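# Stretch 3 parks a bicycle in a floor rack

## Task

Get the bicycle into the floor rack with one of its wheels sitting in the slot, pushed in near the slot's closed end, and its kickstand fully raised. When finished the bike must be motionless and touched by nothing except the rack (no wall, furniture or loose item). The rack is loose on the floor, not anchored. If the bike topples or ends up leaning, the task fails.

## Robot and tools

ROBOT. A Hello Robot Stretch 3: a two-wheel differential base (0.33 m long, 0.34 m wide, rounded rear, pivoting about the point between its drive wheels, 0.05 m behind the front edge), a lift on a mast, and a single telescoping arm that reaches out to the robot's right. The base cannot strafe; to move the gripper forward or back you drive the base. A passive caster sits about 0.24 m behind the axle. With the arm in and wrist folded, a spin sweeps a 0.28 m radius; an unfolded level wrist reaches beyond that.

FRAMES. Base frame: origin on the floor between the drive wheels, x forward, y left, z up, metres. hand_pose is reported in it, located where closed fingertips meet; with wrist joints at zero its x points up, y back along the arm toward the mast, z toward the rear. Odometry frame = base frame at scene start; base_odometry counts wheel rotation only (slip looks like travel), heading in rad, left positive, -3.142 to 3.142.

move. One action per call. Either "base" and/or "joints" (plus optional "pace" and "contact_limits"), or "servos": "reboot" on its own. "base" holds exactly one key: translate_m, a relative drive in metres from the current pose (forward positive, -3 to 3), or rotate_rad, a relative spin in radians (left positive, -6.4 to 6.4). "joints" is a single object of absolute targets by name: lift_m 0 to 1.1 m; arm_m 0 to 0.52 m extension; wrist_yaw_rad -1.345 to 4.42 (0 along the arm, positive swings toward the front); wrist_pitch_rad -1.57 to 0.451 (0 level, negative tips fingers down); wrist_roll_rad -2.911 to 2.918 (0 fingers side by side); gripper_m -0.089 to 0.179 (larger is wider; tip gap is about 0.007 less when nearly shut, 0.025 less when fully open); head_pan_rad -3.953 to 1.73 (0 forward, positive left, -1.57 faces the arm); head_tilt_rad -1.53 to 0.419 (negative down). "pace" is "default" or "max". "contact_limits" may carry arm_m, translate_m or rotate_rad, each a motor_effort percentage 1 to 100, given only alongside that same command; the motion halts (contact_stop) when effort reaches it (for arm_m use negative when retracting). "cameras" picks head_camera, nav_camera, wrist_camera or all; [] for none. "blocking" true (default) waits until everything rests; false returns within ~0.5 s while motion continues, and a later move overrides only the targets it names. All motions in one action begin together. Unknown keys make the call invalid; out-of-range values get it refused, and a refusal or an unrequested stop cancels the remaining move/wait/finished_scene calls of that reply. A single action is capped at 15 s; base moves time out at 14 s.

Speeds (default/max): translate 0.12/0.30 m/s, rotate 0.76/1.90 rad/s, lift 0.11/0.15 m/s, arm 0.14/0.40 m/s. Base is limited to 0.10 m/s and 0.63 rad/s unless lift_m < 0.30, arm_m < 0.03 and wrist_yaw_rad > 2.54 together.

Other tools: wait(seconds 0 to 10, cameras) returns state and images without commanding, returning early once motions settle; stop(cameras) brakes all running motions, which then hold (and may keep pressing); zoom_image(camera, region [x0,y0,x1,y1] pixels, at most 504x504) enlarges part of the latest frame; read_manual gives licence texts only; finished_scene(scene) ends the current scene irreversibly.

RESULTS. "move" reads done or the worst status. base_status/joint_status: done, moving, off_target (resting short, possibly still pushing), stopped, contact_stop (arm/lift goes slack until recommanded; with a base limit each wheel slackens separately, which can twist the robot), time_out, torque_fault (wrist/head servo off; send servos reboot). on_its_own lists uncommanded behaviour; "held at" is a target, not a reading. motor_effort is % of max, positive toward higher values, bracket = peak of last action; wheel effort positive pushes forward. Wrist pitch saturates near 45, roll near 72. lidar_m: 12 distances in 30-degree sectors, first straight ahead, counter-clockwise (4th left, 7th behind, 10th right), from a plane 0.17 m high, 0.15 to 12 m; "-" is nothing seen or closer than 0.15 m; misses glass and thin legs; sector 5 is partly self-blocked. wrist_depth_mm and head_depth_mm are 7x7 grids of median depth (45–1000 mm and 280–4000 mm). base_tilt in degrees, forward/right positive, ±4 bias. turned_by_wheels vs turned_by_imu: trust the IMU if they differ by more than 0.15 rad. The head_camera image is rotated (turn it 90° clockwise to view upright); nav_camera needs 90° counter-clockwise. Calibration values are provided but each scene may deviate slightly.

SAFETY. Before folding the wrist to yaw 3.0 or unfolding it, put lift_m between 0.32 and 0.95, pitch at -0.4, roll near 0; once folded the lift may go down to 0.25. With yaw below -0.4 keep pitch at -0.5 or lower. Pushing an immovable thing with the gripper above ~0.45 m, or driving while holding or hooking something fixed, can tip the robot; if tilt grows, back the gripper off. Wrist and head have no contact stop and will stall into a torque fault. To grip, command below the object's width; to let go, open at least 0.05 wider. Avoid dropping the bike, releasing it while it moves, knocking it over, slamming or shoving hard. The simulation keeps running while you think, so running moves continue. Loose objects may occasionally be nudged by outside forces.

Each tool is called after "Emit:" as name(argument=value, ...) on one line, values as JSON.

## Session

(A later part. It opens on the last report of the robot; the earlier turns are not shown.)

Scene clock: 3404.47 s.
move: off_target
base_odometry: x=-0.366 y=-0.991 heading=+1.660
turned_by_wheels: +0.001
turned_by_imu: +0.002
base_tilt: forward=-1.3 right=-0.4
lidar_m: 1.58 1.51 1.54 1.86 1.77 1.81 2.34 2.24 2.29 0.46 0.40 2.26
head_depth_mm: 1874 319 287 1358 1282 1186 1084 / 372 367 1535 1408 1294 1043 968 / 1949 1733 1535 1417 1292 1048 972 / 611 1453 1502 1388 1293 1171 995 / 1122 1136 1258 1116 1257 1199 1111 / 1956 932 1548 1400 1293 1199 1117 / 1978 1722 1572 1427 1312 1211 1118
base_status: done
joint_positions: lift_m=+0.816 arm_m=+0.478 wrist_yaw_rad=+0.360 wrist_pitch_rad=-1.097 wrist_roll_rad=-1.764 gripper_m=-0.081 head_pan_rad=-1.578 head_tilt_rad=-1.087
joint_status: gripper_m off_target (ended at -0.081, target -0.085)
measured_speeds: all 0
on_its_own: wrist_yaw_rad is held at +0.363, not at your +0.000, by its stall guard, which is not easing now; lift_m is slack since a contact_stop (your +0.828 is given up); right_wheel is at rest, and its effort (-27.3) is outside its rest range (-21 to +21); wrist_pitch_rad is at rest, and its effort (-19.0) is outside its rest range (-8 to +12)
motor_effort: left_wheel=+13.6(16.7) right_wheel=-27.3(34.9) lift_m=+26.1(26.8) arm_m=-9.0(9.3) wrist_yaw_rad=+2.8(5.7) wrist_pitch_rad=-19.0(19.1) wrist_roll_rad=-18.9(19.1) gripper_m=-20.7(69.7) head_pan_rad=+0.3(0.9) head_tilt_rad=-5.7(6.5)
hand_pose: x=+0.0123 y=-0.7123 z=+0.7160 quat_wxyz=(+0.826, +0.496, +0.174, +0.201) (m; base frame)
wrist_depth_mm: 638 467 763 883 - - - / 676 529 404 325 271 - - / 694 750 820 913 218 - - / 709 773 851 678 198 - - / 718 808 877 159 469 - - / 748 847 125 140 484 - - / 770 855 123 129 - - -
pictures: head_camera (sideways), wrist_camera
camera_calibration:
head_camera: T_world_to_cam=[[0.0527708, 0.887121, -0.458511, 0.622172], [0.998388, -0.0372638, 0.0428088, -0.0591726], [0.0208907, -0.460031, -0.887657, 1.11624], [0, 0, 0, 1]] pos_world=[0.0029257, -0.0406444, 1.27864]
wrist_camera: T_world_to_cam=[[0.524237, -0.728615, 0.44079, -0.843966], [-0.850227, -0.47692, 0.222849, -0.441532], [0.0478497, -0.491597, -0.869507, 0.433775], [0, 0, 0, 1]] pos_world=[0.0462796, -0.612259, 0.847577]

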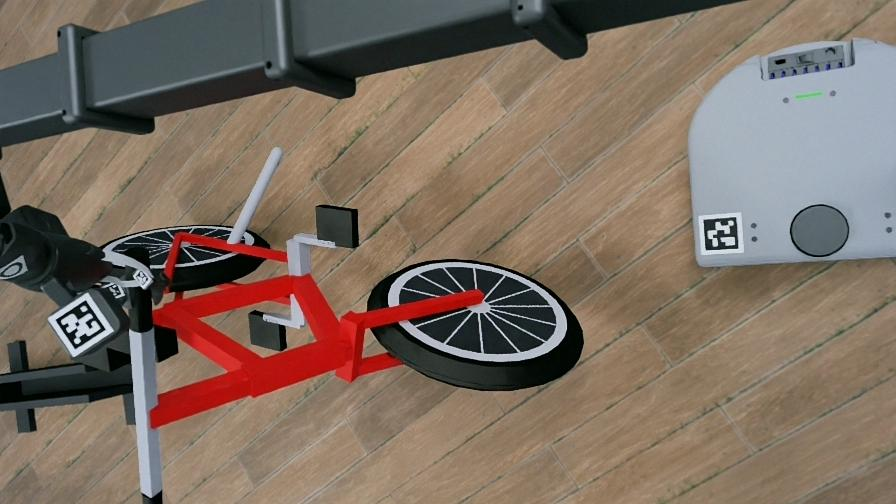

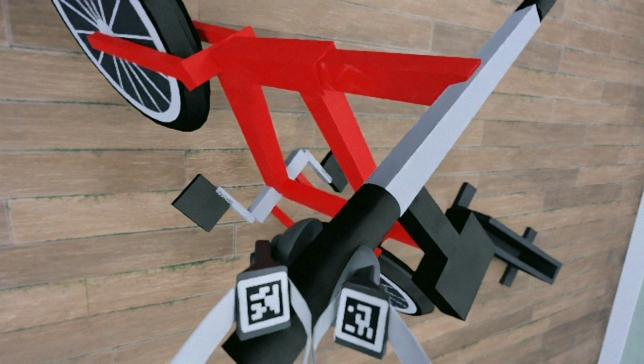

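Emit:
move(base={"translate_m":-0.06}, joints={"gripper_m":-0.085,"arm_m":0.488}, cameras=[])

Emit:
move(base={"translate_m":-0.06}, joints={"gripper_m":-0.086}, cameras=["head_camera","wrist_camera","nav_camera"])

Scene clock: 3411.67 s.
move: off_target
base_odometry: x=-0.361 y=-1.050 heading=+1.661
turned_by_wheels: +0.001
turned_by_imu: +0.001
base_tilt: forward=-1.3 right=-0.4
lidar_m: 1.64 1.56 1.60 1.83 1.73 1.78 2.27 2.18 2.24 0.53 0.44 2.33
head_depth_mm: 1881 321 289 308 1275 1186 1079 / 373 367 1534 1410 1290 1043 970 / 1952 1741 1550 1419 1291 1048 970 / 631 1488 1518 1426 1308 1175 997 / 772 1237 1360 1177 1273 1198 1115 / 1872 952 1502 1081 1276 1200 1117 / 1971 1737 1579 1430 1320 1212 1124
base_status: done
joint_positions: lift_m=+0.816 arm_m=+0.488 wrist_yaw_rad=+0.355 wrist_pitch_rad=-1.093 wrist_roll_rad=-1.754 gripper_m=-0.081 head_pan_rad=-1.578 head_tilt_rad=-1.087
joint_status: gripper_m off_target (ended at -0.081, target -0.085); the others done
measured_speeds: all 0
on_its_own: wrist_yaw_rad is held at +0.363, not at your +0.000, by its stall guard, which is not easing now; lift_m is slack since a contact_stop (your +0.828 is given up); right_wheel is at rest, and its effort (-24.0) is outside its rest range (-21 to +21); wrist_pitch_rad is at rest, and its effort (-19.6) is outside its rest range (-8 to +12)
motor_effort: left_wheel=+11.0(14.3) right_wheel=-24.0(33.9) lift_m=+26.5(27.3) arm_m=+10.7(16.8) wrist_yaw_rad=+6.6(8.0) wrist_pitch_rad=-19.6(19.9) wrist_roll_rad=-21.6(22.2) gripper_m=-19.8(55.4) head_pan_rad=-0.3(0.9) head_tilt_rad=-5.4(6.3)
hand_pose: x=+0.0122 y=-0.7234 z=+0.7158 quat_wxyz=(+0.829, +0.496, +0.169, +0.197) (m; base frame)
wrist_depth_mm: 644 468 443 858 - - - / 683 715 438 349 267 254 - / 689 765 833 579 213 - - / 709 787 822 702 189 - - / 729 797 890 157 474 - - / 742 823 123 141 500 - - / 779 839 123 138 - - -
pictures: none
No camera images: "cameras" was empty.

Scene clock: 3413.37 s.
move: off_target
base_odometry: x=-0.355 y=-1.110 heading=+1.662
turned_by_wheels: +0.001
turned_by_imu: +0.001
base_tilt: forward=-1.3 right=-0.4
lidar_m: 1.69 1.61 1.65 1.79 1.71 1.74 2.22 2.13 2.19 0.60 0.48 2.40
head_depth_mm: 1881 325 291 308 1278 1185 1082 / 378 367 1518 1408 1292 1046 966 / 1965 1740 1561 1415 1291 1045 971 / 626 1706 1522 1426 1298 1176 993 / 773 1270 1357 1276 1304 1201 1115 / 1910 1025 1133 1088 1282 1206 1122 / 1959 1771 1579 1436 1311 1213 1123
base_status: done
joint_positions: lift_m=+0.813 arm_m=+0.488 wrist_yaw_rad=+0.344 wrist_pitch_rad=-1.087 wrist_roll_rad=-1.737 gripper_m=-0.079 head_pan_rad=-1.578 head_tilt_rad=-1.087
joint_status: gripper_m off_target (ended at -0.079, target -0.086)
measured_speeds: translate_m=+0.000 rotate_rad=+0.000 lift_m=-0.001 arm_m=+0.000 wrist_yaw_rad=+0.000 wrist_pitch_rad=+0.000 wrist_roll_rad=+0.000 head_pan_rad=+0.000 head_tilt_rad=+0.000
on_its_own: wrist_yaw_rad is held at +0.363, not at your +0.000, by its stall guard, which is not easing now; gripper_m is held at -0.080, not at your -0.086, by its stall guard, which is not easing now; lift_m is slack since a contact_stop (your +0.828 is given up); wrist_yaw_rad is at rest, and its effort (+15.4) is outside its rest range (-9 to +9); wrist_pitch_rad is at rest, and its effort (-20.6) is outside its rest range (-8 to +12)
motor_effort: left_wheel=+7.4(11.7) right_wheel=-17.7(29.7) lift_m=+26.6(28.9) arm_m=+7.0(11.9) wrist_yaw_rad=+15.4(16.2) wrist_pitch_rad=-20.6(20.9) wrist_roll_rad=-27.6(27.8) gripper_m=-19.4(62.5) head_pan_rad=+0.1(1.0) head_tilt_rad=-6.2(6.4)
hand_pose: x=+0.0117 y=-0.7250 z=+0.7134 quat_wxyz=(+0.833, +0.496, +0.159, +0.188) (m; base frame)
wrist_depth_mm: 654 546 435 839 - - - / 665 707 514 362 272 242 - / 695 771 829 643 403 - - / 698 785 834 778 187 - - / 722 816 878 160 488 - - / 743 858 124 142 - - - / 759 827 125 134 - - -
pictures: head_camera (sideways), nav_camera (sideways), wrist_camera
camera_calibration:
head_camera: T_world_to_cam=[[0.0527707, 0.887121, -0.45851, 0.622172], [0.998388, -0.0372636, 0.0428088, -0.0591726], [0.0208908, -0.46003, -0.887657, 1.11624], [0, 0, 0, 1]] pos_world=[0.0029257, -0.0406444, 1.27864]
nav_camera: T_world_to_cam=[[-0.00227831, -0.887714, 0.460389, -0.555033], [-0.998667, -0.0217163, -0.046815, 0.119574], [0.0515563, -0.459882, -0.886482, 1.10921], [0, 0, 0, 1]] pos_world=[0.0609639, 0.0199912, 1.24442]
wrist_camera: T_world_to_cam=[[0.488887, -0.746127, 0.451979, -0.872043], [-0.871363, -0.442282, 0.212399, -0.414715], [0.0414257, -0.497677, -0.866373, 0.418739], [0, 0, 0, 1]] pos_world=[0.0476166, -0.625679, 0.845014]

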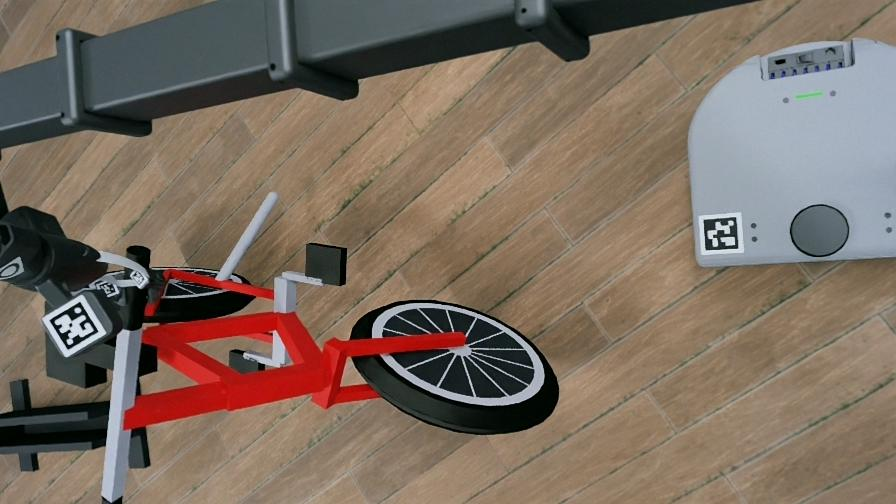

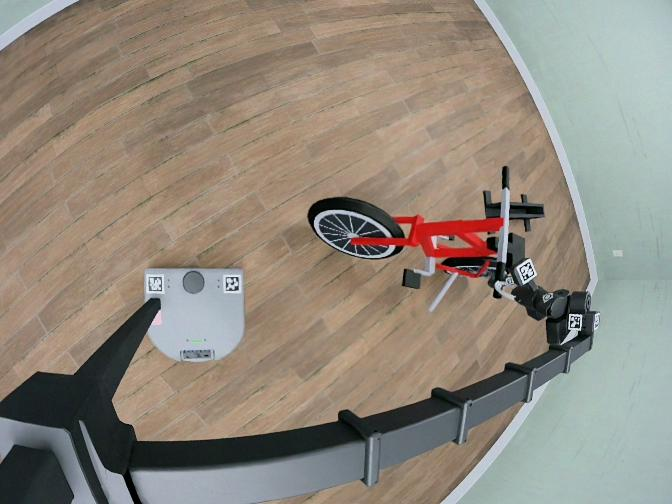

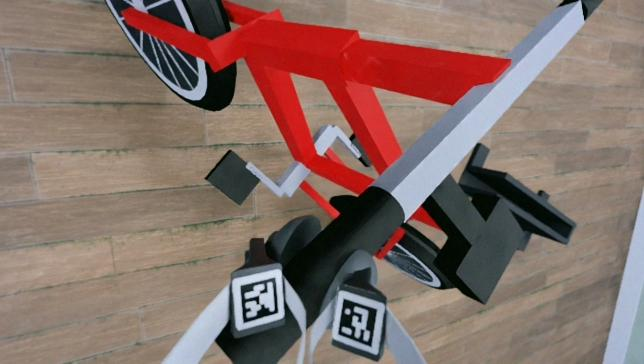

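Emit:
move(base={"translate_m":-0.06}, joints={"gripper_m":-0.085}, cameras=[])

Emit:
move(base={"translate_m":-0.06}, joints={"gripper_m":-0.086}, cameras=["head_camera","wrist_camera","nav_camera"])

Scene clock: 3422.33 s.
move: off_target
base_odometry: x=-0.350 y=-1.170 heading=+1.662
turned_by_wheels: +0.000
turned_by_imu: +0.001
base_tilt: forward=-1.3 right=-0.4
lidar_m: 1.74 1.66 1.71 1.76 1.67 1.71 2.17 2.08 2.14 0.65 0.53 2.48
head_depth_mm: 1900 330 294 306 1278 1198 1081 / 383 367 1508 1411 1291 1044 968 / 1928 1728 1571 1423 1298 1043 968 / 624 1703 1540 1425 1293 1175 992 / 824 1386 1363 1371 1305 1202 1115 / 1931 1075 1106 1133 1282 1198 1114 / 1879 1754 1585 1419 1310 1209 1118
base_status: done
joint_positions: lift_m=+0.809 arm_m=+0.488 wrist_yaw_rad=+0.333 wrist_pitch_rad=-1.095 wrist_roll_rad=-1.631 gripper_m=-0.081 head_pan_rad=-1.578 head_tilt_rad=-1.087
joint_status: gripper_m off_target (ended at -0.081, target -0.085)
measured_speeds: translate_m=+0.000 rotate_rad=+0.000 lift_m=-0.002 arm_m=+0.000 wrist_yaw_rad=+0.000 wrist_pitch_rad=+0.000 wrist_roll_rad=+0.000 head_pan_rad=+0.000 head_tilt_rad=+0.000
on_its_own: wrist_yaw_rad is held at +0.363, not at your +0.000, by its stall guard, which is still easing; wrist_roll_rad is held at -1.720, not at your -1.820, by its stall guard, which is still easing; lift_m is slack since a contact_stop (your +0.828 is given up); wrist_pitch_rad is at rest, and its effort (-19.4) is outside its rest range (-8 to +12)
motor_effort: left_wheel=+2.4(8.6) right_wheel=-10.7(24.6) lift_m=+27.3(29.5) arm_m=-4.7(4.8) wrist_yaw_rad=+24.8(26.8) wrist_pitch_rad=-19.4(20.2) wrist_roll_rad=-29.4(29.8) gripper_m=-20.2(67.5) head_pan_rad=+0.5(0.8) head_tilt_rad=-6.2(6.2)
hand_pose: x=+0.0100 y=-0.7236 z=+0.7091 quat_wxyz=(+0.839, +0.509, +0.112, +0.157) (m; base frame)
wrist_depth_mm: 665 666 458 872 - - - / 670 725 533 367 274 239 - / 673 747 848 765 398 - - / 691 787 824 991 185 - - / 730 781 848 160 746 494 - / 723 783 124 143 - - - / 740 793 126 129 - - -
pictures: none
No camera images: "cameras" was empty.

Scene clock: 3424.67 s.
move: off_target
base_odometry: x=-0.344 y=-1.229 heading=+1.662
turned_by_wheels: +0.000
turned_by_imu: +0.000
base_tilt: forward=-1.4 right=-0.5
lidar_m: 1.79 1.71 1.76 1.73 1.64 1.68 2.12 2.02 2.09 0.69 0.60 2.55
head_depth_mm: 1940 338 300 292 1262 1190 1083 / 392 367 1512 1414 1295 1041 971 / 1901 1737 1562 1413 1303 1051 971 / 625 1683 1567 1423 1308 1176 993 / 834 1406 1377 1382 1305 1201 1114 / 1894 1423 1115 1201 1304 1206 1117 / 1813 1756 1579 1161 1310 1207 1119
base_status: done
joint_positions: lift_m=+0.803 arm_m=+0.488 wrist_yaw_rad=+0.232 wrist_pitch_rad=-1.111 wrist_roll_rad=-1.510 gripper_m=-0.078 head_pan_rad=-1.578 head_tilt_rad=-1.087
joint_status: gripper_m off_target (ended at -0.078, target -0.086)
measured_speeds: all 0
on_its_own: wrist_yaw_rad is held at +0.263, not at your +0.000, by its stall guard, which is still easing; wrist_roll_rad is held at -1.597, not at your -1.820, by its stall guard, which is still easing; gripper_m is held at -0.079, not at your -0.086, by its stall guard, which is not easing now; lift_m is slack since a contact_stop (your +0.828 is given up); wrist_pitch_rad is at rest, and its effort (-16.3) is outside its rest range (-8 to +12)
motor_effort: left_wheel=+0.6(5.2) right_wheel=-3.8(22.9) lift_m=+25.3(32.0) arm_m=-11.1(11.1) wrist_yaw_rad=+27.8(35.1) wrist_pitch_rad=-16.3(19.2) wrist_roll_rad=-28.8(35.5) gripper_m=-20.8(23.4) head_pan_rad=-0.4(1.0) head_tilt_rad=-5.6(6.2)
hand_pose: x=-0.0002 y=-0.7227 z=+0.7018 quat_wxyz=(+0.845, +0.527, +0.036, +0.082) (m; base frame)
wrist_depth_mm: 681 705 456 878 - - - / 687 722 507 362 270 232 - / 674 732 847 907 211 474 - / 681 774 843 925 184 484 - / 716 769 832 159 - - - / 701 775 124 142 - - - / 711 786 127 129 - - -
pictures: head_camera (sideways), nav_camera (sideways), wrist_camera
camera_calibration:
head_camera: T_world_to_cam=[[0.0527706, 0.887121, -0.45851, 0.622172], [0.998388, -0.0372635, 0.0428088, -0.0591726], [0.0208908, -0.46003, -0.887657, 1.11624], [0, 0, 0, 1]] pos_world=[0.00292571, -0.0406444, 1.27864]
nav_camera: T_world_to_cam=[[-0.00227821, -0.887714, 0.460389, -0.555033], [-0.998667, -0.0217164, -0.046815, 0.119574], [0.0515563, -0.459882, -0.886482, 1.10921], [0, 0, 0, 1]] pos_world=[0.0609639, 0.0199912, 1.24442]
wrist_camera: T_world_to_cam=[[0.188975, -0.877318, 0.441137, -0.946471], [-0.981586, -0.156016, 0.110213, -0.142982], [-0.0278676, -0.453842, -0.890647, 0.458998], [0, 0, 0, 1]] pos_world=[0.0513012, -0.644351, 0.842087]

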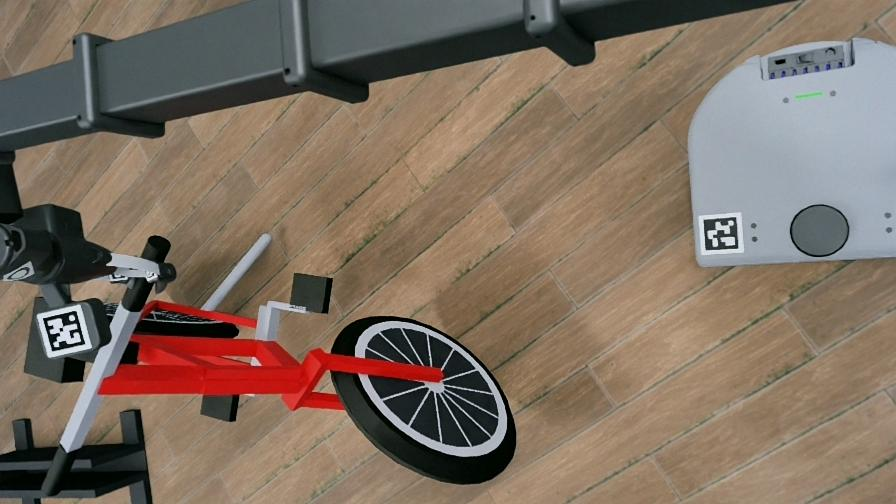

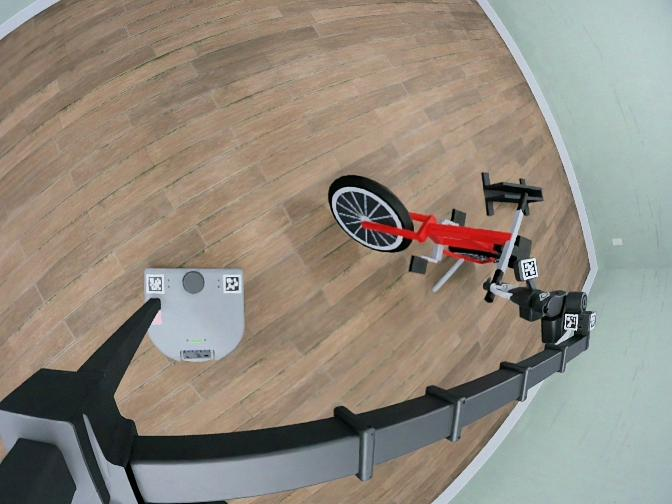

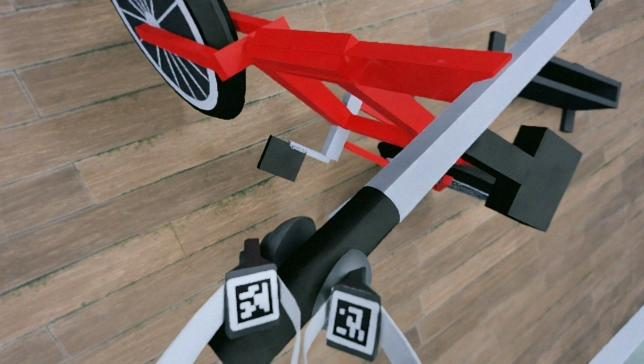

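Emit:
move(base={"translate_m":-0.05}, joints={"gripper_m":-0.085,"wrist_roll_rad":-1.4,"wrist_yaw_rad":0.15}, cameras=["head_camera"])

Emit:
move(base={"translate_m":-0.05}, joints={"gripper_m":-0.086}, cameras=["head_camera","wrist_camera","nav_camera"])

Scene clock: 3430.57 s.
move: off_target
base_odometry: x=-0.340 y=-1.279 heading=+1.662
turned_by_wheels: +0.000
turned_by_imu: +0.001
base_tilt: forward=-1.3 right=-0.4
lidar_m: 1.84 1.75 1.80 1.69 1.62 1.65 2.08 1.98 2.05 0.70 0.69 2.62
head_depth_mm: 1942 349 302 290 1245 1187 1078 / 398 367 1517 1413 1294 1044 969 / 1905 1731 1559 1416 1296 1045 969 / 610 1694 1571 1420 1305 1171 991 / 877 1473 1377 1386 1306 1205 1122 / 1953 1738 1161 1282 1313 1209 1121 / 1933 1744 1588 1232 1313 1204 1113
base_status: done
joint_positions: lift_m=+0.800 arm_m=+0.488 wrist_yaw_rad=+0.054 wrist_pitch_rad=-1.138 wrist_roll_rad=-1.319 gripper_m=-0.078 head_pan_rad=-1.578 head_tilt_rad=-1.087
joint_status: wrist_yaw_rad off_target (ended at +0.054, target +0.150); wrist_roll_rad off_target (ended at -1.319, target -1.400); gripper_m off_target (ended at -0.078, target -0.085)
measured_speeds: translate_m=+0.000 rotate_rad=+0.000 lift_m=-0.002 arm_m=+0.000 wrist_yaw_rad=+0.000 wrist_pitch_rad=+0.000 wrist_roll_rad=+0.000 head_pan_rad=+0.000 head_tilt_rad=+0.000
on_its_own: wrist_yaw_rad is held at +0.085, not at your +0.150, by its stall guard, which is still easing; gripper_m is held at -0.079, not at your -0.085, by its stall guard, which is not easing now; lift_m is slack since a contact_stop (your +0.828 is given up); wrist_pitch_rad is at rest, and its effort (-11.3) is outside its rest range (-8 to +12)
motor_effort: left_wheel=+0.0(14.7) right_wheel=-1.8(7.9) lift_m=+28.1(31.0) arm_m=+5.3(5.3) wrist_yaw_rad=+27.8(43.5) wrist_pitch_rad=-11.3(12.3) wrist_roll_rad=-26.9(31.3) gripper_m=-19.1(69.9) head_pan_rad=+0.3(1.1) head_tilt_rad=-5.6(6.2)
hand_pose: x=-0.0167 y=-0.7185 z=+0.6956 quat_wxyz=(+0.837, +0.538, -0.091, -0.045) (m; base frame)
wrist_depth_mm: 685 507 816 907 - - - / 695 722 423 334 269 258 - / 684 759 848 899 215 - - / 701 754 851 942 194 - - / 695 762 821 160 - - - / 699 749 125 142 - - - / 710 745 125 128 - - -
pictures: head_camera (sideways)
camera_calibration:
head_camera: T_world_to_cam=[[0.0527708, 0.887121, -0.45851, 0.622172], [0.998388, -0.0372638, 0.0428088, -0.0591726], [0.0208907, -0.46003, -0.887657, 1.11624], [0, 0, 0, 1]] pos_world=[0.0029257, -0.0406444, 1.27864]

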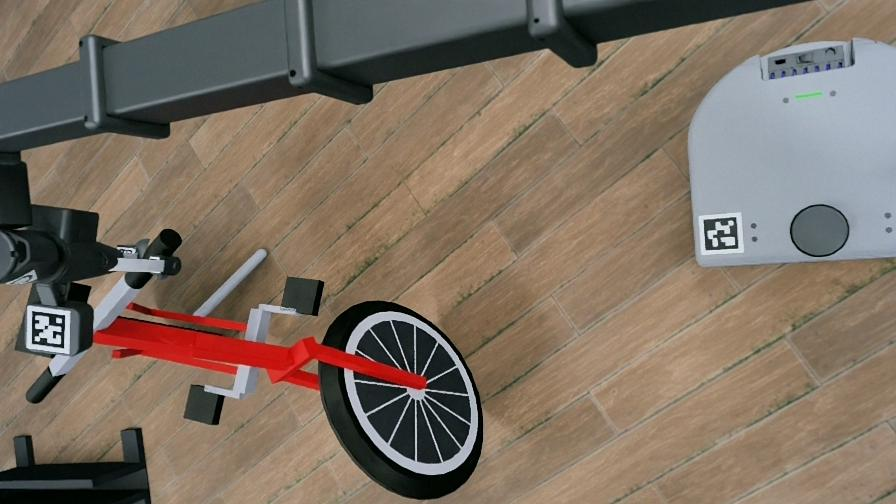

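Scene clock: 3432.30 s.
move: off_target
base_odometry: x=-0.335 y=-1.329 heading=+1.663
turned_by_wheels: +0.001
turned_by_imu: +0.003
base_tilt: forward=-1.3 right=-0.4
lidar_m: 1.89 1.79 1.84 1.66 1.59 1.62 2.03 1.94 2.00 0.71 0.67 2.66
head_depth_mm: 1942 369 313 296 1246 1184 1082 / 415 375 1482 1396 1280 1043 969 / 1874 1737 1556 1413 1302 1047 969 / 616 1680 1566 1423 1300 1174 993 / 861 1666 1415 1398 1303 1210 1115 / 1917 1692 1134 1284 1307 1199 1114 / 1943 1762 1579 1175 1312 1205 1121
base_status: done
joint_positions: lift_m=+0.789 arm_m=+0.488 wrist_yaw_rad=+0.078 wrist_pitch_rad=-1.112 wrist_roll_rad=-1.345 gripper_m=-0.082 head_pan_rad=-1.578 head_tilt_rad=-1.087
joint_status: gripper_m off_target (ended at -0.082, target -0.086)
measured_speeds: translate_m=+0.000 rotate_rad=+0.000 lift_m=-0.001 arm_m=+0.000 wrist_yaw_rad=+0.000 wrist_pitch_rad=+0.000 wrist_roll_rad=+0.000 head_pan_rad=+0.000 head_tilt_rad=+0.000
on_its_own: wrist_yaw_rad is held at +0.085, not at your +0.150, by its stall guard, which is not easing now; lift_m is slack since a contact_stop (your +0.828 is given up); right_wheel is at rest, and its effort (-25.3) is outside its rest range (-21 to +21); wrist_pitch_rad is at rest, and its effort (-16.2) is outside its rest range (-8 to +12); wrist_roll_rad moved -0.026 toward your old target -1.400
motor_effort: left_wheel=+14.8(16.0) right_wheel=-25.3(29.7) lift_m=+27.5(34.9) arm_m=+10.1(11.2) wrist_yaw_rad=+7.1(27.2) wrist_pitch_rad=-16.2(16.4) wrist_roll_rad=-18.4(26.9) gripper_m=-19.9(72.8) head_pan_rad=+0.3(1.0) head_tilt_rad=-5.7(6.3)
hand_pose: x=-0.0143 y=-0.7247 z=+0.6878 quat_wxyz=(+0.846, +0.528, -0.075, -0.027) (m; base frame)
wrist_depth_mm: 658 492 471 874 732 261 - / 696 704 518 872 257 452 - / 702 749 847 951 199 - - / 674 765 842 931 - - - / 709 774 823 157 - - - / 681 755 125 141 - - - / 688 732 123 136 - - -
pictures: head_camera (sideways), nav_camera (sideways), wrist_camera
camera_calibration:
head_camera: T_world_to_cam=[[0.0527707, 0.887121, -0.458511, 0.622172], [0.998388, -0.0372636, 0.0428088, -0.0591726], [0.0208908, -0.460031, -0.887657, 1.11624], [0, 0, 0, 1]] pos_world=[0.0029257, -0.0406444, 1.27864]
nav_camera: T_world_to_cam=[[-0.00227831, -0.887714, 0.460389, -0.555033], [-0.998667, -0.0217163, -0.046815, 0.119574], [0.0515563, -0.459882, -0.886482, 1.10921], [0, 0, 0, 1]] pos_world=[0.0609639, 0.0199912, 1.24442]
wrist_camera: T_world_to_cam=[[-0.112429, -0.894134, 0.433455, -0.950632], [-0.988975, 0.143, 0.0384629, 0.110362], [-0.0963749, -0.424352, -0.900354, 0.472249], [0, 0, 0, 1]] pos_world=[0.0477805, -0.665375, 0.833003]

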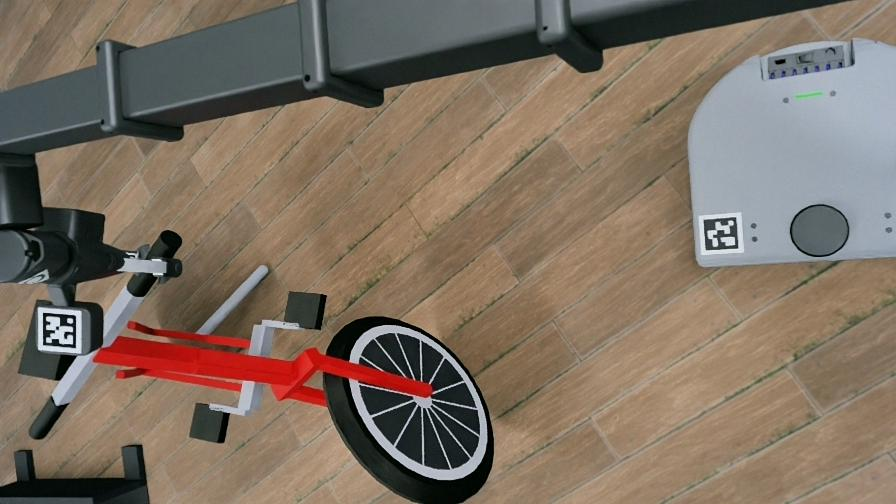

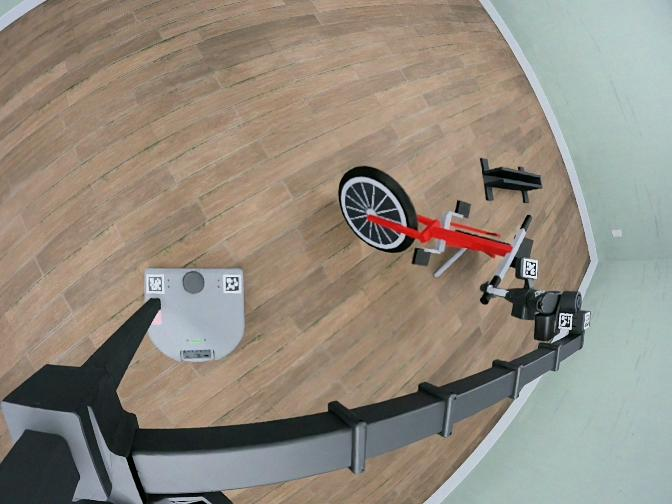

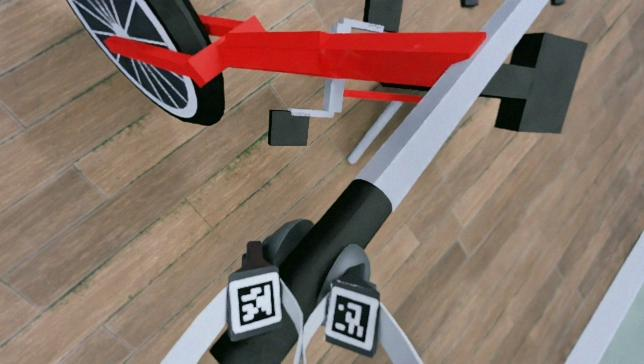

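Emit:
move(base={"translate_m":-0.05}, joints={"gripper_m":-0.085}, cameras=["head_camera"])

Emit:
move(base={"translate_m":-0.05}, cameras=["head_camera","wrist_camera"])

Scene clock: 3436.67 s.
move: off_target
base_odometry: x=-0.330 y=-1.379 heading=+1.665
turned_by_wheels: +0.001
turned_by_imu: +0.004
base_tilt: forward=-1.3 right=-0.4
lidar_m: 1.92 1.84 1.89 1.64 1.56 1.60 1.99 1.89 1.97 0.71 0.64 2.72
head_depth_mm: 1931 394 320 299 299 1179 1070 / 423 378 1496 1398 1297 1043 968 / 1856 1729 1556 1412 1295 1045 967 / 611 1691 1571 1423 1300 1168 994 / 880 1731 1525 1404 1304 1203 1112 / 1382 1527 1127 1271 1310 1204 1122 / 1971 1758 1576 1157 1316 1203 1122
base_status: done
joint_positions: lift_m=+0.784 arm_m=+0.488 wrist_yaw_rad=+0.097 wrist_pitch_rad=-1.096 wrist_roll_rad=-1.361 gripper_m=-0.081 head_pan_rad=-1.578 head_tilt_rad=-1.087
joint_status: gripper_m off_target (ended at -0.081, target -0.085)
measured_speeds: translate_m=+0.000 rotate_rad=+0.000 lift_m=-0.002 arm_m=+0.000 wrist_yaw_rad=+0.000 wrist_pitch_rad=+0.000 wrist_roll_rad=+0.000 head_pan_rad=+0.000 head_tilt_rad=+0.000
on_its_own: wrist_yaw_rad is held at +0.085, not at your +0.150, by its stall guard, which is not easing now; lift_m is slack since a contact_stop (your +0.828 is given up); left_wheel is at rest, and its effort (+22.1) is outside its rest range (-21 to +21); right_wheel is at rest, and its effort (-37.2) is outside its rest range (-21 to +21); wrist_yaw_rad is at rest, and its effort (-10.5) is outside its rest range (-9 to +9); wrist_pitch_rad is at rest, and its effort (-19.1) is outside its rest range (-8 to +12)
motor_effort: left_wheel=+22.1(22.8) right_wheel=-37.2(40.5) lift_m=+27.3(31.8) arm_m=+5.9(8.3) wrist_yaw_rad=-10.5(10.5) wrist_pitch_rad=-19.1(19.1) wrist_roll_rad=-12.8(18.4) gripper_m=-20.2(53.2) head_pan_rad=+0.1(1.4) head_tilt_rad=-5.6(6.2)
hand_pose: x=-0.0121 y=-0.7282 z=+0.6834 quat_wxyz=(+0.850, +0.522, -0.064, -0.014) (m; base frame)
wrist_depth_mm: 655 460 405 312 250 251 - / 665 677 805 891 223 470 - / 675 743 820 964 195 - - / 694 742 849 917 - - - / 682 745 811 156 - - - / 684 751 125 140 - - - / 696 709 123 134 - - -
pictures: head_camera (sideways)
camera_calibration:
head_camera: T_world_to_cam=[[0.0527705, 0.887121, -0.45851, 0.622172], [0.998388, -0.0372634, 0.0428088, -0.0591726], [0.0208909, -0.46003, -0.887657, 1.11624], [0, 0, 0, 1]] pos_world=[0.00292571, -0.0406444, 1.27864]

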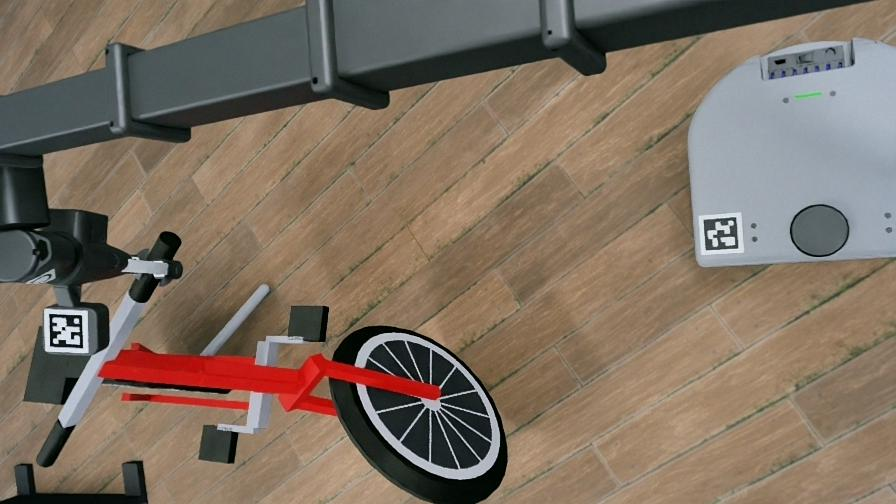

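Scene clock: 3438.23 s.
move: done
base_odometry: x=-0.326 y=-1.428 heading=+1.666
turned_by_wheels: +0.002
turned_by_imu: +0.002
base_tilt: forward=-1.3 right=-0.4
lidar_m: 1.97 1.87 1.93 1.60 1.53 1.57 1.94 1.84 1.92 0.71 0.63 2.78
head_depth_mm: 1931 1644 323 303 298 1175 1065 / 430 384 1490 1388 1299 1046 972 / 1835 1746 1569 1417 1303 1043 975 / 597 1681 1559 1423 1297 1180 989 / 1189 1720 1536 1405 1302 1198 1117 / 1172 1297 1119 1264 1316 1203 1116 / 1951 1771 1570 1132 1308 1211 1118
base_status: done
joint_positions: lift_m=+0.779 arm_m=+0.488 wrist_yaw_rad=+0.101 wrist_pitch_rad=-1.104 wrist_roll_rad=-1.364 gripper_m=-0.081 head_pan_rad=-1.578 head_tilt_rad=-1.087
joint_status: not commanded
measured_speeds: translate_m=+0.000 rotate_rad=+0.000 lift_m=-0.001 arm_m=+0.000 wrist_yaw_rad=+0.000 wrist_pitch_rad=+0.000 wrist_roll_rad=+0.000 head_pan_rad=+0.000 head_tilt_rad=+0.000
on_its_own: wrist_yaw_rad is held at +0.085, not at your +0.150, by its stall guard, which is not easing now; lift_m is slack since a contact_stop (your +0.828 is given up); left_wheel is at rest, and its effort (+22.6) is outside its rest range (-21 to +21); right_wheel is at rest, and its effort (-38.3) is outside its rest range (-21 to +21); wrist_yaw_rad is at rest, and its effort (-14.0) is outside its rest range (-9 to +9); wrist_pitch_rad is at rest, and its effort (-17.7) is outside its rest range (-8 to +12)
motor_effort: left_wheel=+22.6(24.0) right_wheel=-38.3(44.2) lift_m=+27.3(30.2) arm_m=+3.4(6.6) wrist_yaw_rad=-14.0(15.0) wrist_pitch_rad=-17.7(20.1) wrist_roll_rad=-11.7(13.2) gripper_m=-20.0(21.3) head_pan_rad=+0.5(1.1) head_tilt_rad=-6.0(6.2)
hand_pose: x=-0.0119 y=-0.7265 z=+0.6785 quat_wxyz=(+0.849, +0.526, -0.061, -0.012) (m; base frame)
wrist_depth_mm: 645 448 369 287 239 436 - / 683 688 844 896 198 490 - / 675 769 823 919 187 - - / 689 758 819 858 - - - / 669 736 811 154 - - - / 677 740 127 142 - - - / 683 742 124 138 - - -
pictures: head_camera (sideways), wrist_camera
camera_calibration:
head_camera: T_world_to_cam=[[0.0527707, 0.887121, -0.458511, 0.622172], [0.998388, -0.0372636, 0.0428088, -0.0591726], [0.0208908, -0.460031, -0.887657, 1.11624], [0, 0, 0, 1]] pos_world=[0.0029257, -0.0406444, 1.27864]
wrist_camera: T_world_to_cam=[[-0.072637, -0.89404, 0.442059, -0.953196], [-0.993642, 0.1031, 0.0452434, 0.0796255], [-0.0860256, -0.435961, -0.895844, 0.452009], [0, 0, 0, 1]] pos_world=[0.0487662, -0.663347, 0.822696]

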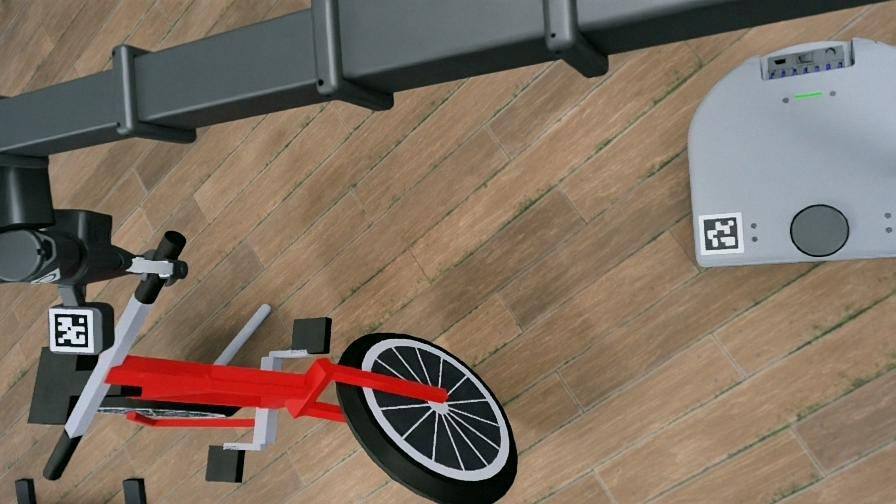

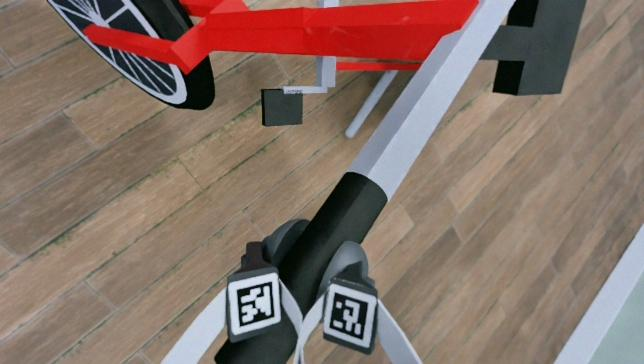

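Emit:
move(base={"translate_m":0.025}, cameras=["head_camera","wrist_camera"])

Scene clock: 3443.07 s.
move: done
base_odometry: x=-0.328 y=-1.403 heading=+1.667
turned_by_wheels: +0.001
turned_by_imu: +0.000
base_tilt: forward=-1.4 right=-0.4
lidar_m: 1.94 1.85 1.91 1.62 1.55 1.59 1.96 1.87 1.94 0.70 0.62 2.75
head_depth_mm: 1961 1649 323 304 298 1173 1075 / 430 384 1491 1395 1290 1047 971 / 1850 1743 1564 1417 1295 1046 972 / 594 1687 1567 1407 1297 1177 991 / 879 1747 1525 1389 1309 1202 1114 / 1179 1341 1130 1235 1306 1206 1117 / 1968 1755 1576 1148 1307 1213 1117
base_status: done
joint_positions: lift_m=+0.779 arm_m=+0.488 wrist_yaw_rad=+0.093 wrist_pitch_rad=-1.082 wrist_roll_rad=-1.373 gripper_m=-0.078 head_pan_rad=-1.578 head_tilt_rad=-1.087
joint_status: not commanded
measured_speeds: all 0
on_its_own: wrist_yaw_rad is held at +0.085, not at your +0.150, by its stall guard, which is not easing now; gripper_m is held at -0.079, not at your -0.085, by its stall guard, which is not easing now; lift_m is slack since a contact_stop (your +0.828 is given up); wrist_pitch_rad is at rest, and its effort (-21.6) is outside its rest range (-8 to +12)
motor_effort: left_wheel=+11.5(26.7) right_wheel=-11.8(34.4) lift_m=+25.7(26.8) arm_m=-2.7(2.7) wrist_yaw_rad=-7.5(13.9) wrist_pitch_rad=-21.6(22.5) wrist_roll_rad=-9.1(11.7) gripper_m=-19.7(20.8) head_pan_rad=+0.0(1.0) head_tilt_rad=-5.5(6.2)
hand_pose: x=-0.0121 y=-0.7316 z=+0.6801 quat_wxyz=(+0.854, +0.516, -0.060, -0.011) (m; base frame)
wrist_depth_mm: 614 440 378 290 239 455 - / 666 510 812 947 205 486 - / 668 739 816 925 189 - - / 671 728 876 917 - - - / 685 740 819 152 - - - / 701 752 125 140 - - - / 682 729 122 129 - - -
pictures: head_camera (sideways), wrist_camera
camera_calibration:
head_camera: T_world_to_cam=[[0.0527708, 0.887121, -0.458511, 0.622172], [0.998388, -0.0372638, 0.0428088, -0.0591726], [0.0208907, -0.460031, -0.887657, 1.11624], [0, 0, 0, 1]] pos_world=[0.0029257, -0.0406444, 1.27864]
wrist_camera: T_world_to_cam=[[-0.0717511, -0.884316, 0.461343, -0.964484], [-0.993572, 0.103973, 0.0447712, 0.0808308], [-0.087559, -0.455165, -0.886092, 0.430485], [0, 0, 0, 1]] pos_world=[0.0488012, -0.665371, 0.822788]

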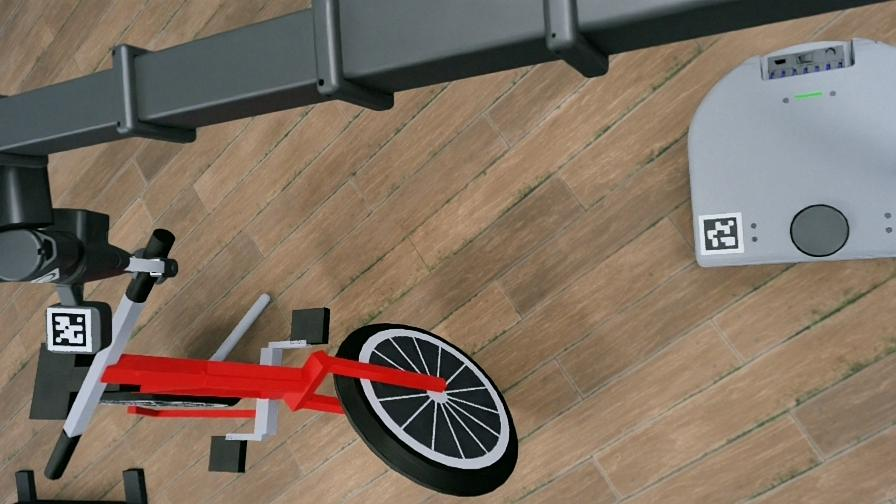

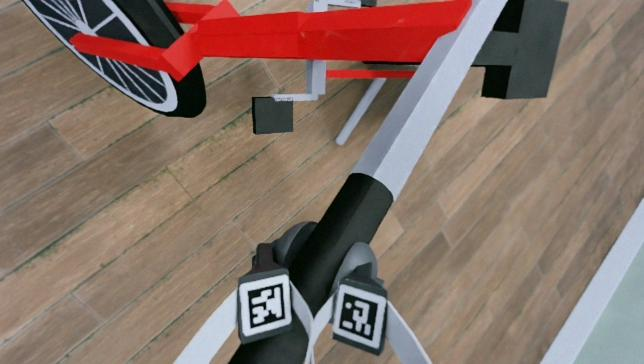

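Emit:
move(joints={"arm_m":0.515}, cameras=[])

Emit:
move(joints={"gripper_m":-0.03}, cameras=["head_camera"])

Scene clock: 3450.10 s.
move: done
base_odometry: x=-0.328 y=-1.403 heading=+1.666
turned_by_wheels: -0.001
turned_by_imu: -0.001
base_tilt: forward=-1.3 right=-0.5
lidar_m: 1.95 1.85 1.90 1.62 1.55 1.59 1.96 1.87 1.94 0.70 0.61 2.75
head_depth_mm: 1950 1655 329 303 298 1179 1068 / 428 381 380 1395 1297 1050 969 / 1884 1743 1563 1418 1294 1048 962 / 638 1728 1566 1413 1304 1174 991 / 1173 1741 1520 1404 1304 1200 1113 / 1187 1314 1128 1221 1305 1204 1114 / 1967 1753 1585 1136 1310 1209 1115
base_status: not commanded
joint_positions: lift_m=+0.780 arm_m=+0.515 wrist_yaw_rad=+0.075 wrist_pitch_rad=-1.143 wrist_roll_rad=-1.373 gripper_m=-0.078 head_pan_rad=-1.578 head_tilt_rad=-1.087
joint_status: all done
measured_speeds: translate_m=+0.000 rotate_rad=+0.000 lift_m=+0.001 arm_m=+0.000 wrist_yaw_rad=+0.000 wrist_pitch_rad=+0.000 wrist_roll_rad=+0.000 head_pan_rad=+0.000 head_tilt_rad=+0.000
on_its_own: wrist_yaw_rad is held at +0.085, not at your +0.150, by its stall guard, which is not easing now; gripper_m is held at -0.079, not at your -0.085, by its stall guard, which is not easing now; lift_m is slack since a contact_stop (your +0.828 is given up); wrist_pitch_rad is at rest, and its effort (-10.3) is outside its rest range (-8 to +12)
motor_effort: left_wheel=-6.2(11.9) right_wheel=+9.5(12.2) lift_m=+24.8(26.7) arm_m=+17.7(22.1) wrist_yaw_rad=+8.2(9.4) wrist_pitch_rad=-10.3(21.6) wrist_roll_rad=-9.0(9.4) gripper_m=-19.0(19.9) head_pan_rad=+0.0(1.0) head_tilt_rad=-5.4(6.2)
hand_pose: x=-0.0151 y=-0.7441 z=+0.6757 quat_wxyz=(+0.838, +0.541, -0.062, -0.022) (m; base frame)
wrist_depth_mm: 641 435 349 280 217 418 - / 671 674 813 882 186 - - / 682 735 809 889 - - - / 699 735 821 176 - - - / 692 754 823 151 - - - / 700 755 126 139 - - - / 689 756 122 134 - - -
pictures: none
No camera images: "cameras" was empty.

Scene clock: 3451.10 s.
move: done
base_odometry: x=-0.328 y=-1.403 heading=+1.666
turned_by_wheels: +0.000
turned_by_imu: +0.000
base_tilt: forward=-1.3 right=-0.5
lidar_m: 1.94 1.86 1.91 1.62 1.55 1.59 1.97 1.87 1.94 0.70 0.61 2.74
head_depth_mm: 1946 1643 328 302 299 1177 1075 / 427 382 380 1398 1296 1044 971 / 1882 1744 1562 1423 1295 1044 965 / 638 1707 1567 1426 1301 1170 994 / 1175 1747 1512 1406 1308 1205 1112 / 1181 1354 1133 1230 1321 1214 1121 / 1942 1754 1571 1137 1320 1200 1115
base_status: not commanded
joint_positions: lift_m=+0.780 arm_m=+0.515 wrist_yaw_rad=+0.075 wrist_pitch_rad=-1.149 wrist_roll_rad=-1.373 gripper_m=-0.030 head_pan_rad=-1.578 head_tilt_rad=-1.087
joint_status: all done
measured_speeds: all 0
on_its_own: wrist_yaw_rad is held at +0.085, not at your +0.150, by its stall guard, which is not easing now; lift_m is slack since a contact_stop (your +0.828 is given up); wrist_pitch_rad is at rest, and its effort (-9.5) is outside its rest range (-8 to +12)
motor_effort: left_wheel=-5.8(7.0) right_wheel=+7.9(9.9) lift_m=+26.6(26.7) arm_m=+14.0(18.2) wrist_yaw_rad=+8.7(10.0) wrist_pitch_rad=-9.5(10.6) wrist_roll_rad=-9.0(9.4) gripper_m=-8.8(68.5) head_pan_rad=+0.5(1.3) head_tilt_rad=-5.9(6.2)
hand_pose: x=-0.0151 y=-0.7428 z=+0.6755 quat_wxyz=(+0.837, +0.544, -0.062, -0.023) (m; base frame)
wrist_depth_mm: 654 446 355 282 221 408 - / 688 704 822 898 185 - - / 679 729 811 874 181 - - / 678 728 834 872 - - - / 676 740 828 151 - - - / 693 761 127 141 - - - / 711 746 121 133 - - -
pictures: head_camera (sideways)
camera_calibration:
head_camera: T_world_to_cam=[[0.0527709, 0.887121, -0.458511, 0.622172], [0.998388, -0.0372639, 0.0428088, -0.0591726], [0.0208907, -0.460031, -0.887657, 1.11624], [0, 0, 0, 1]] pos_world=[0.00292569, -0.0406444, 1.27864]

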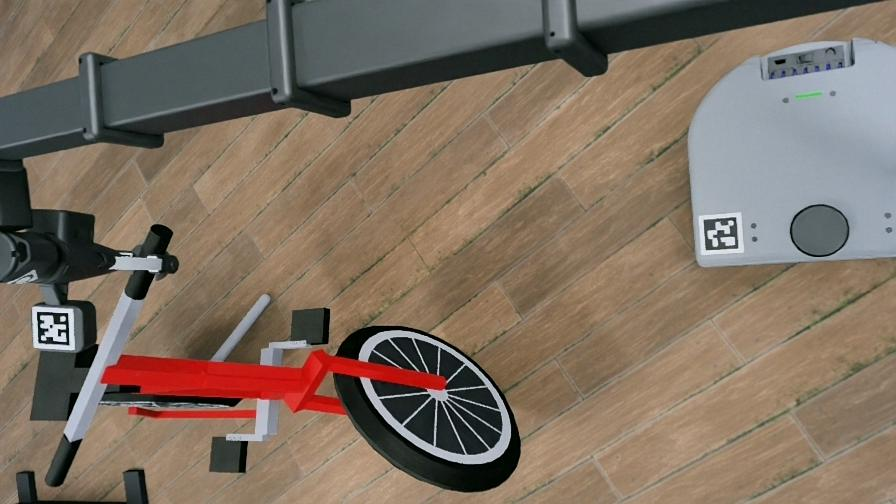

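Stable so far; open more gradually.

Emit:
move(joints={"gripper_m":0.02}, cameras=[])

Emit:
move(joints={"gripper_m":0.09}, cameras=["wrist_camera","head_camera"])

Scene clock: 3454.53 s.
move: done
base_odometry: x=-0.328 y=-1.403 heading=+1.666
turned_by_wheels: +0.000
turned_by_imu: +0.000
base_tilt: forward=-1.3 right=-0.5
lidar_m: 1.94 1.85 1.91 1.62 1.55 1.58 1.96 1.87 1.94 0.70 0.60 2.75
head_depth_mm: 1925 1646 329 302 299 1177 1071 / 427 382 380 1397 1285 1043 967 / 1906 1737 1562 1416 1296 1041 970 / 636 1692 1561 1416 1305 1178 993 / 1174 1754 1521 1398 1305 1199 1115 / 1187 1322 1135 1223 1304 1206 1120 / 1943 1767 1584 1133 1312 1205 1118
base_status: not commanded
joint_positions: lift_m=+0.780 arm_m=+0.515 wrist_yaw_rad=+0.073 wrist_pitch_rad=-1.163 wrist_roll_rad=-1.377 gripper_m=+0.020 head_pan_rad=-1.578 head_tilt_rad=-1.087
joint_status: all done
measured_speeds: all 0
on_its_own: wrist_yaw_rad is held at +0.085, not at your +0.150, by its stall guard, which is not easing now; lift_m is slack since a contact_stop (your +0.828 is given up)
motor_effort: left_wheel=-6.8(7.2) right_wheel=+9.1(9.3) lift_m=+26.0(27.1) arm_m=-1.9(3.9) wrist_yaw_rad=+9.3(10.9) wrist_pitch_rad=-6.8(9.5) wrist_roll_rad=-7.7(9.3) gripper_m=-3.3(76.0) head_pan_rad=+0.3(0.9) head_tilt_rad=-5.8(6.3)
hand_pose: x=-0.0155 y=-0.7394 z=+0.6745 quat_wxyz=(+0.833, +0.550, -0.060, -0.023) (m; base frame)
wrist_depth_mm: 658 444 367 286 224 398 - / 669 692 815 911 183 - - / 673 728 809 898 177 - - / 692 732 801 889 - - - / 687 765 818 151 - - - / 685 760 126 144 - - - / 685 751 125 139 125 - -
pictures: none
No camera images: "cameras" was empty.

Scene clock: 3455.77 s.
move: done
base_odometry: x=-0.328 y=-1.403 heading=+1.666
turned_by_wheels: +0.000
turned_by_imu: +0.001
base_tilt: forward=-1.3 right=-0.4
lidar_m: 1.95 1.85 1.90 1.62 1.55 1.58 1.97 1.86 1.94 0.70 0.63 2.75
head_depth_mm: 1938 1648 328 302 299 1173 1070 / 426 381 379 1390 1293 1044 973 / 1890 1746 1552 1414 1290 1048 973 / 636 1676 1573 1419 1303 1178 999 / 1165 1722 1537 1388 1301 1199 1115 / 1173 1313 1140 1247 1304 1207 1117 / 1976 1773 1582 1145 1312 1210 1120
base_status: not commanded
joint_positions: lift_m=+0.781 arm_m=+0.515 wrist_yaw_rad=+0.083 wrist_pitch_rad=-1.198 wrist_roll_rad=-1.396 gripper_m=+0.090 head_pan_rad=-1.578 head_tilt_rad=-1.087
joint_status: all done
measured_speeds: all 0
on_its_own: wrist_yaw_rad is held at +0.085, not at your +0.150, by its stall guard, which is not easing now; lift_m is slack since a contact_stop (your +0.828 is given up)
motor_effort: left_wheel=-0.7(8.4) right_wheel=+0.0(12.1) lift_m=+25.4(27.3) arm_m=-8.0(8.0) wrist_yaw_rad=+0.8(11.6) wrist_pitch_rad=-0.3(6.7) wrist_roll_rad=-1.6(8.0) gripper_m=+0.0(80.0) head_pan_rad=+0.4(0.9) head_tilt_rad=-5.5(6.2)
hand_pose: x=-0.0155 y=-0.7306 z=+0.6720 quat_wxyz=(+0.824, +0.565, -0.048, -0.015) (m; base frame)
wrist_depth_mm: 675 498 396 296 244 191 432 / 678 710 811 869 170 - - / 686 743 817 860 157 - - / 698 735 812 142 - - - / 706 747 810 131 - - - / 692 122 125 125 144 - - / 706 117 114 948 127 - -
pictures: head_camera (sideways), wrist_camera
camera_calibration:
head_camera: T_world_to_cam=[[0.0527698, 0.887121, -0.45851, 0.622172], [0.998388, -0.0372627, 0.0428088, -0.0591726], [0.0208912, -0.46003, -0.887657, 1.11624], [0, 0, 0, 1]] pos_world=[0.00292574, -0.0406444, 1.27864]
wrist_camera: T_world_to_cam=[[-0.053889, -0.932058, 0.358278, -0.925496], [-0.993406, 0.0864043, 0.0753611, 0.0443819], [-0.101198, -0.351854, -0.930568, 0.528655], [0, 0, 0, 1]] pos_world=[0.0477139, -0.680442, 0.82019]

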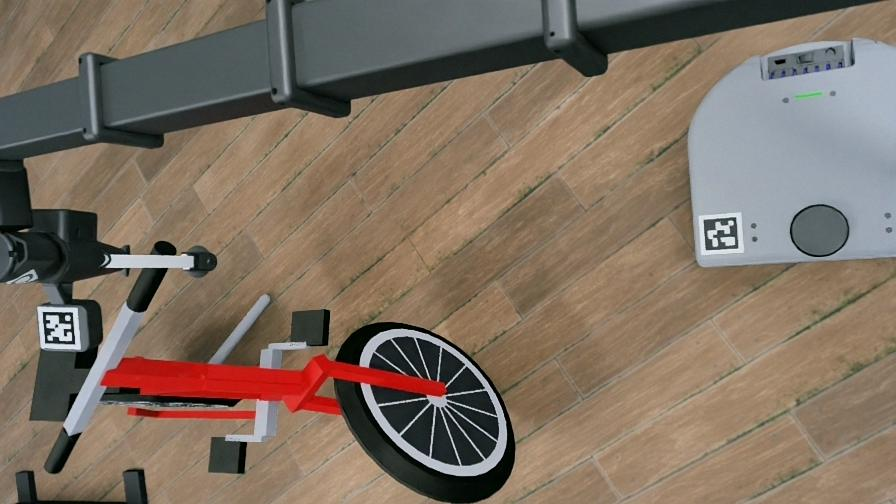

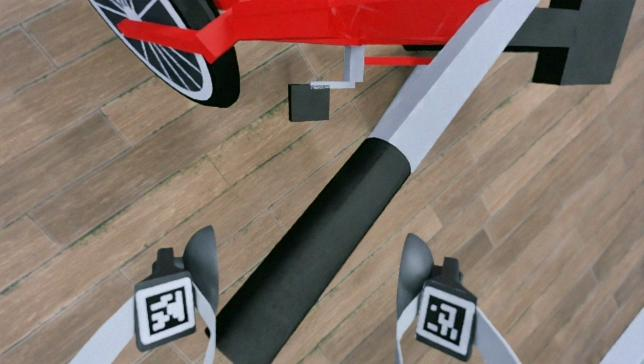

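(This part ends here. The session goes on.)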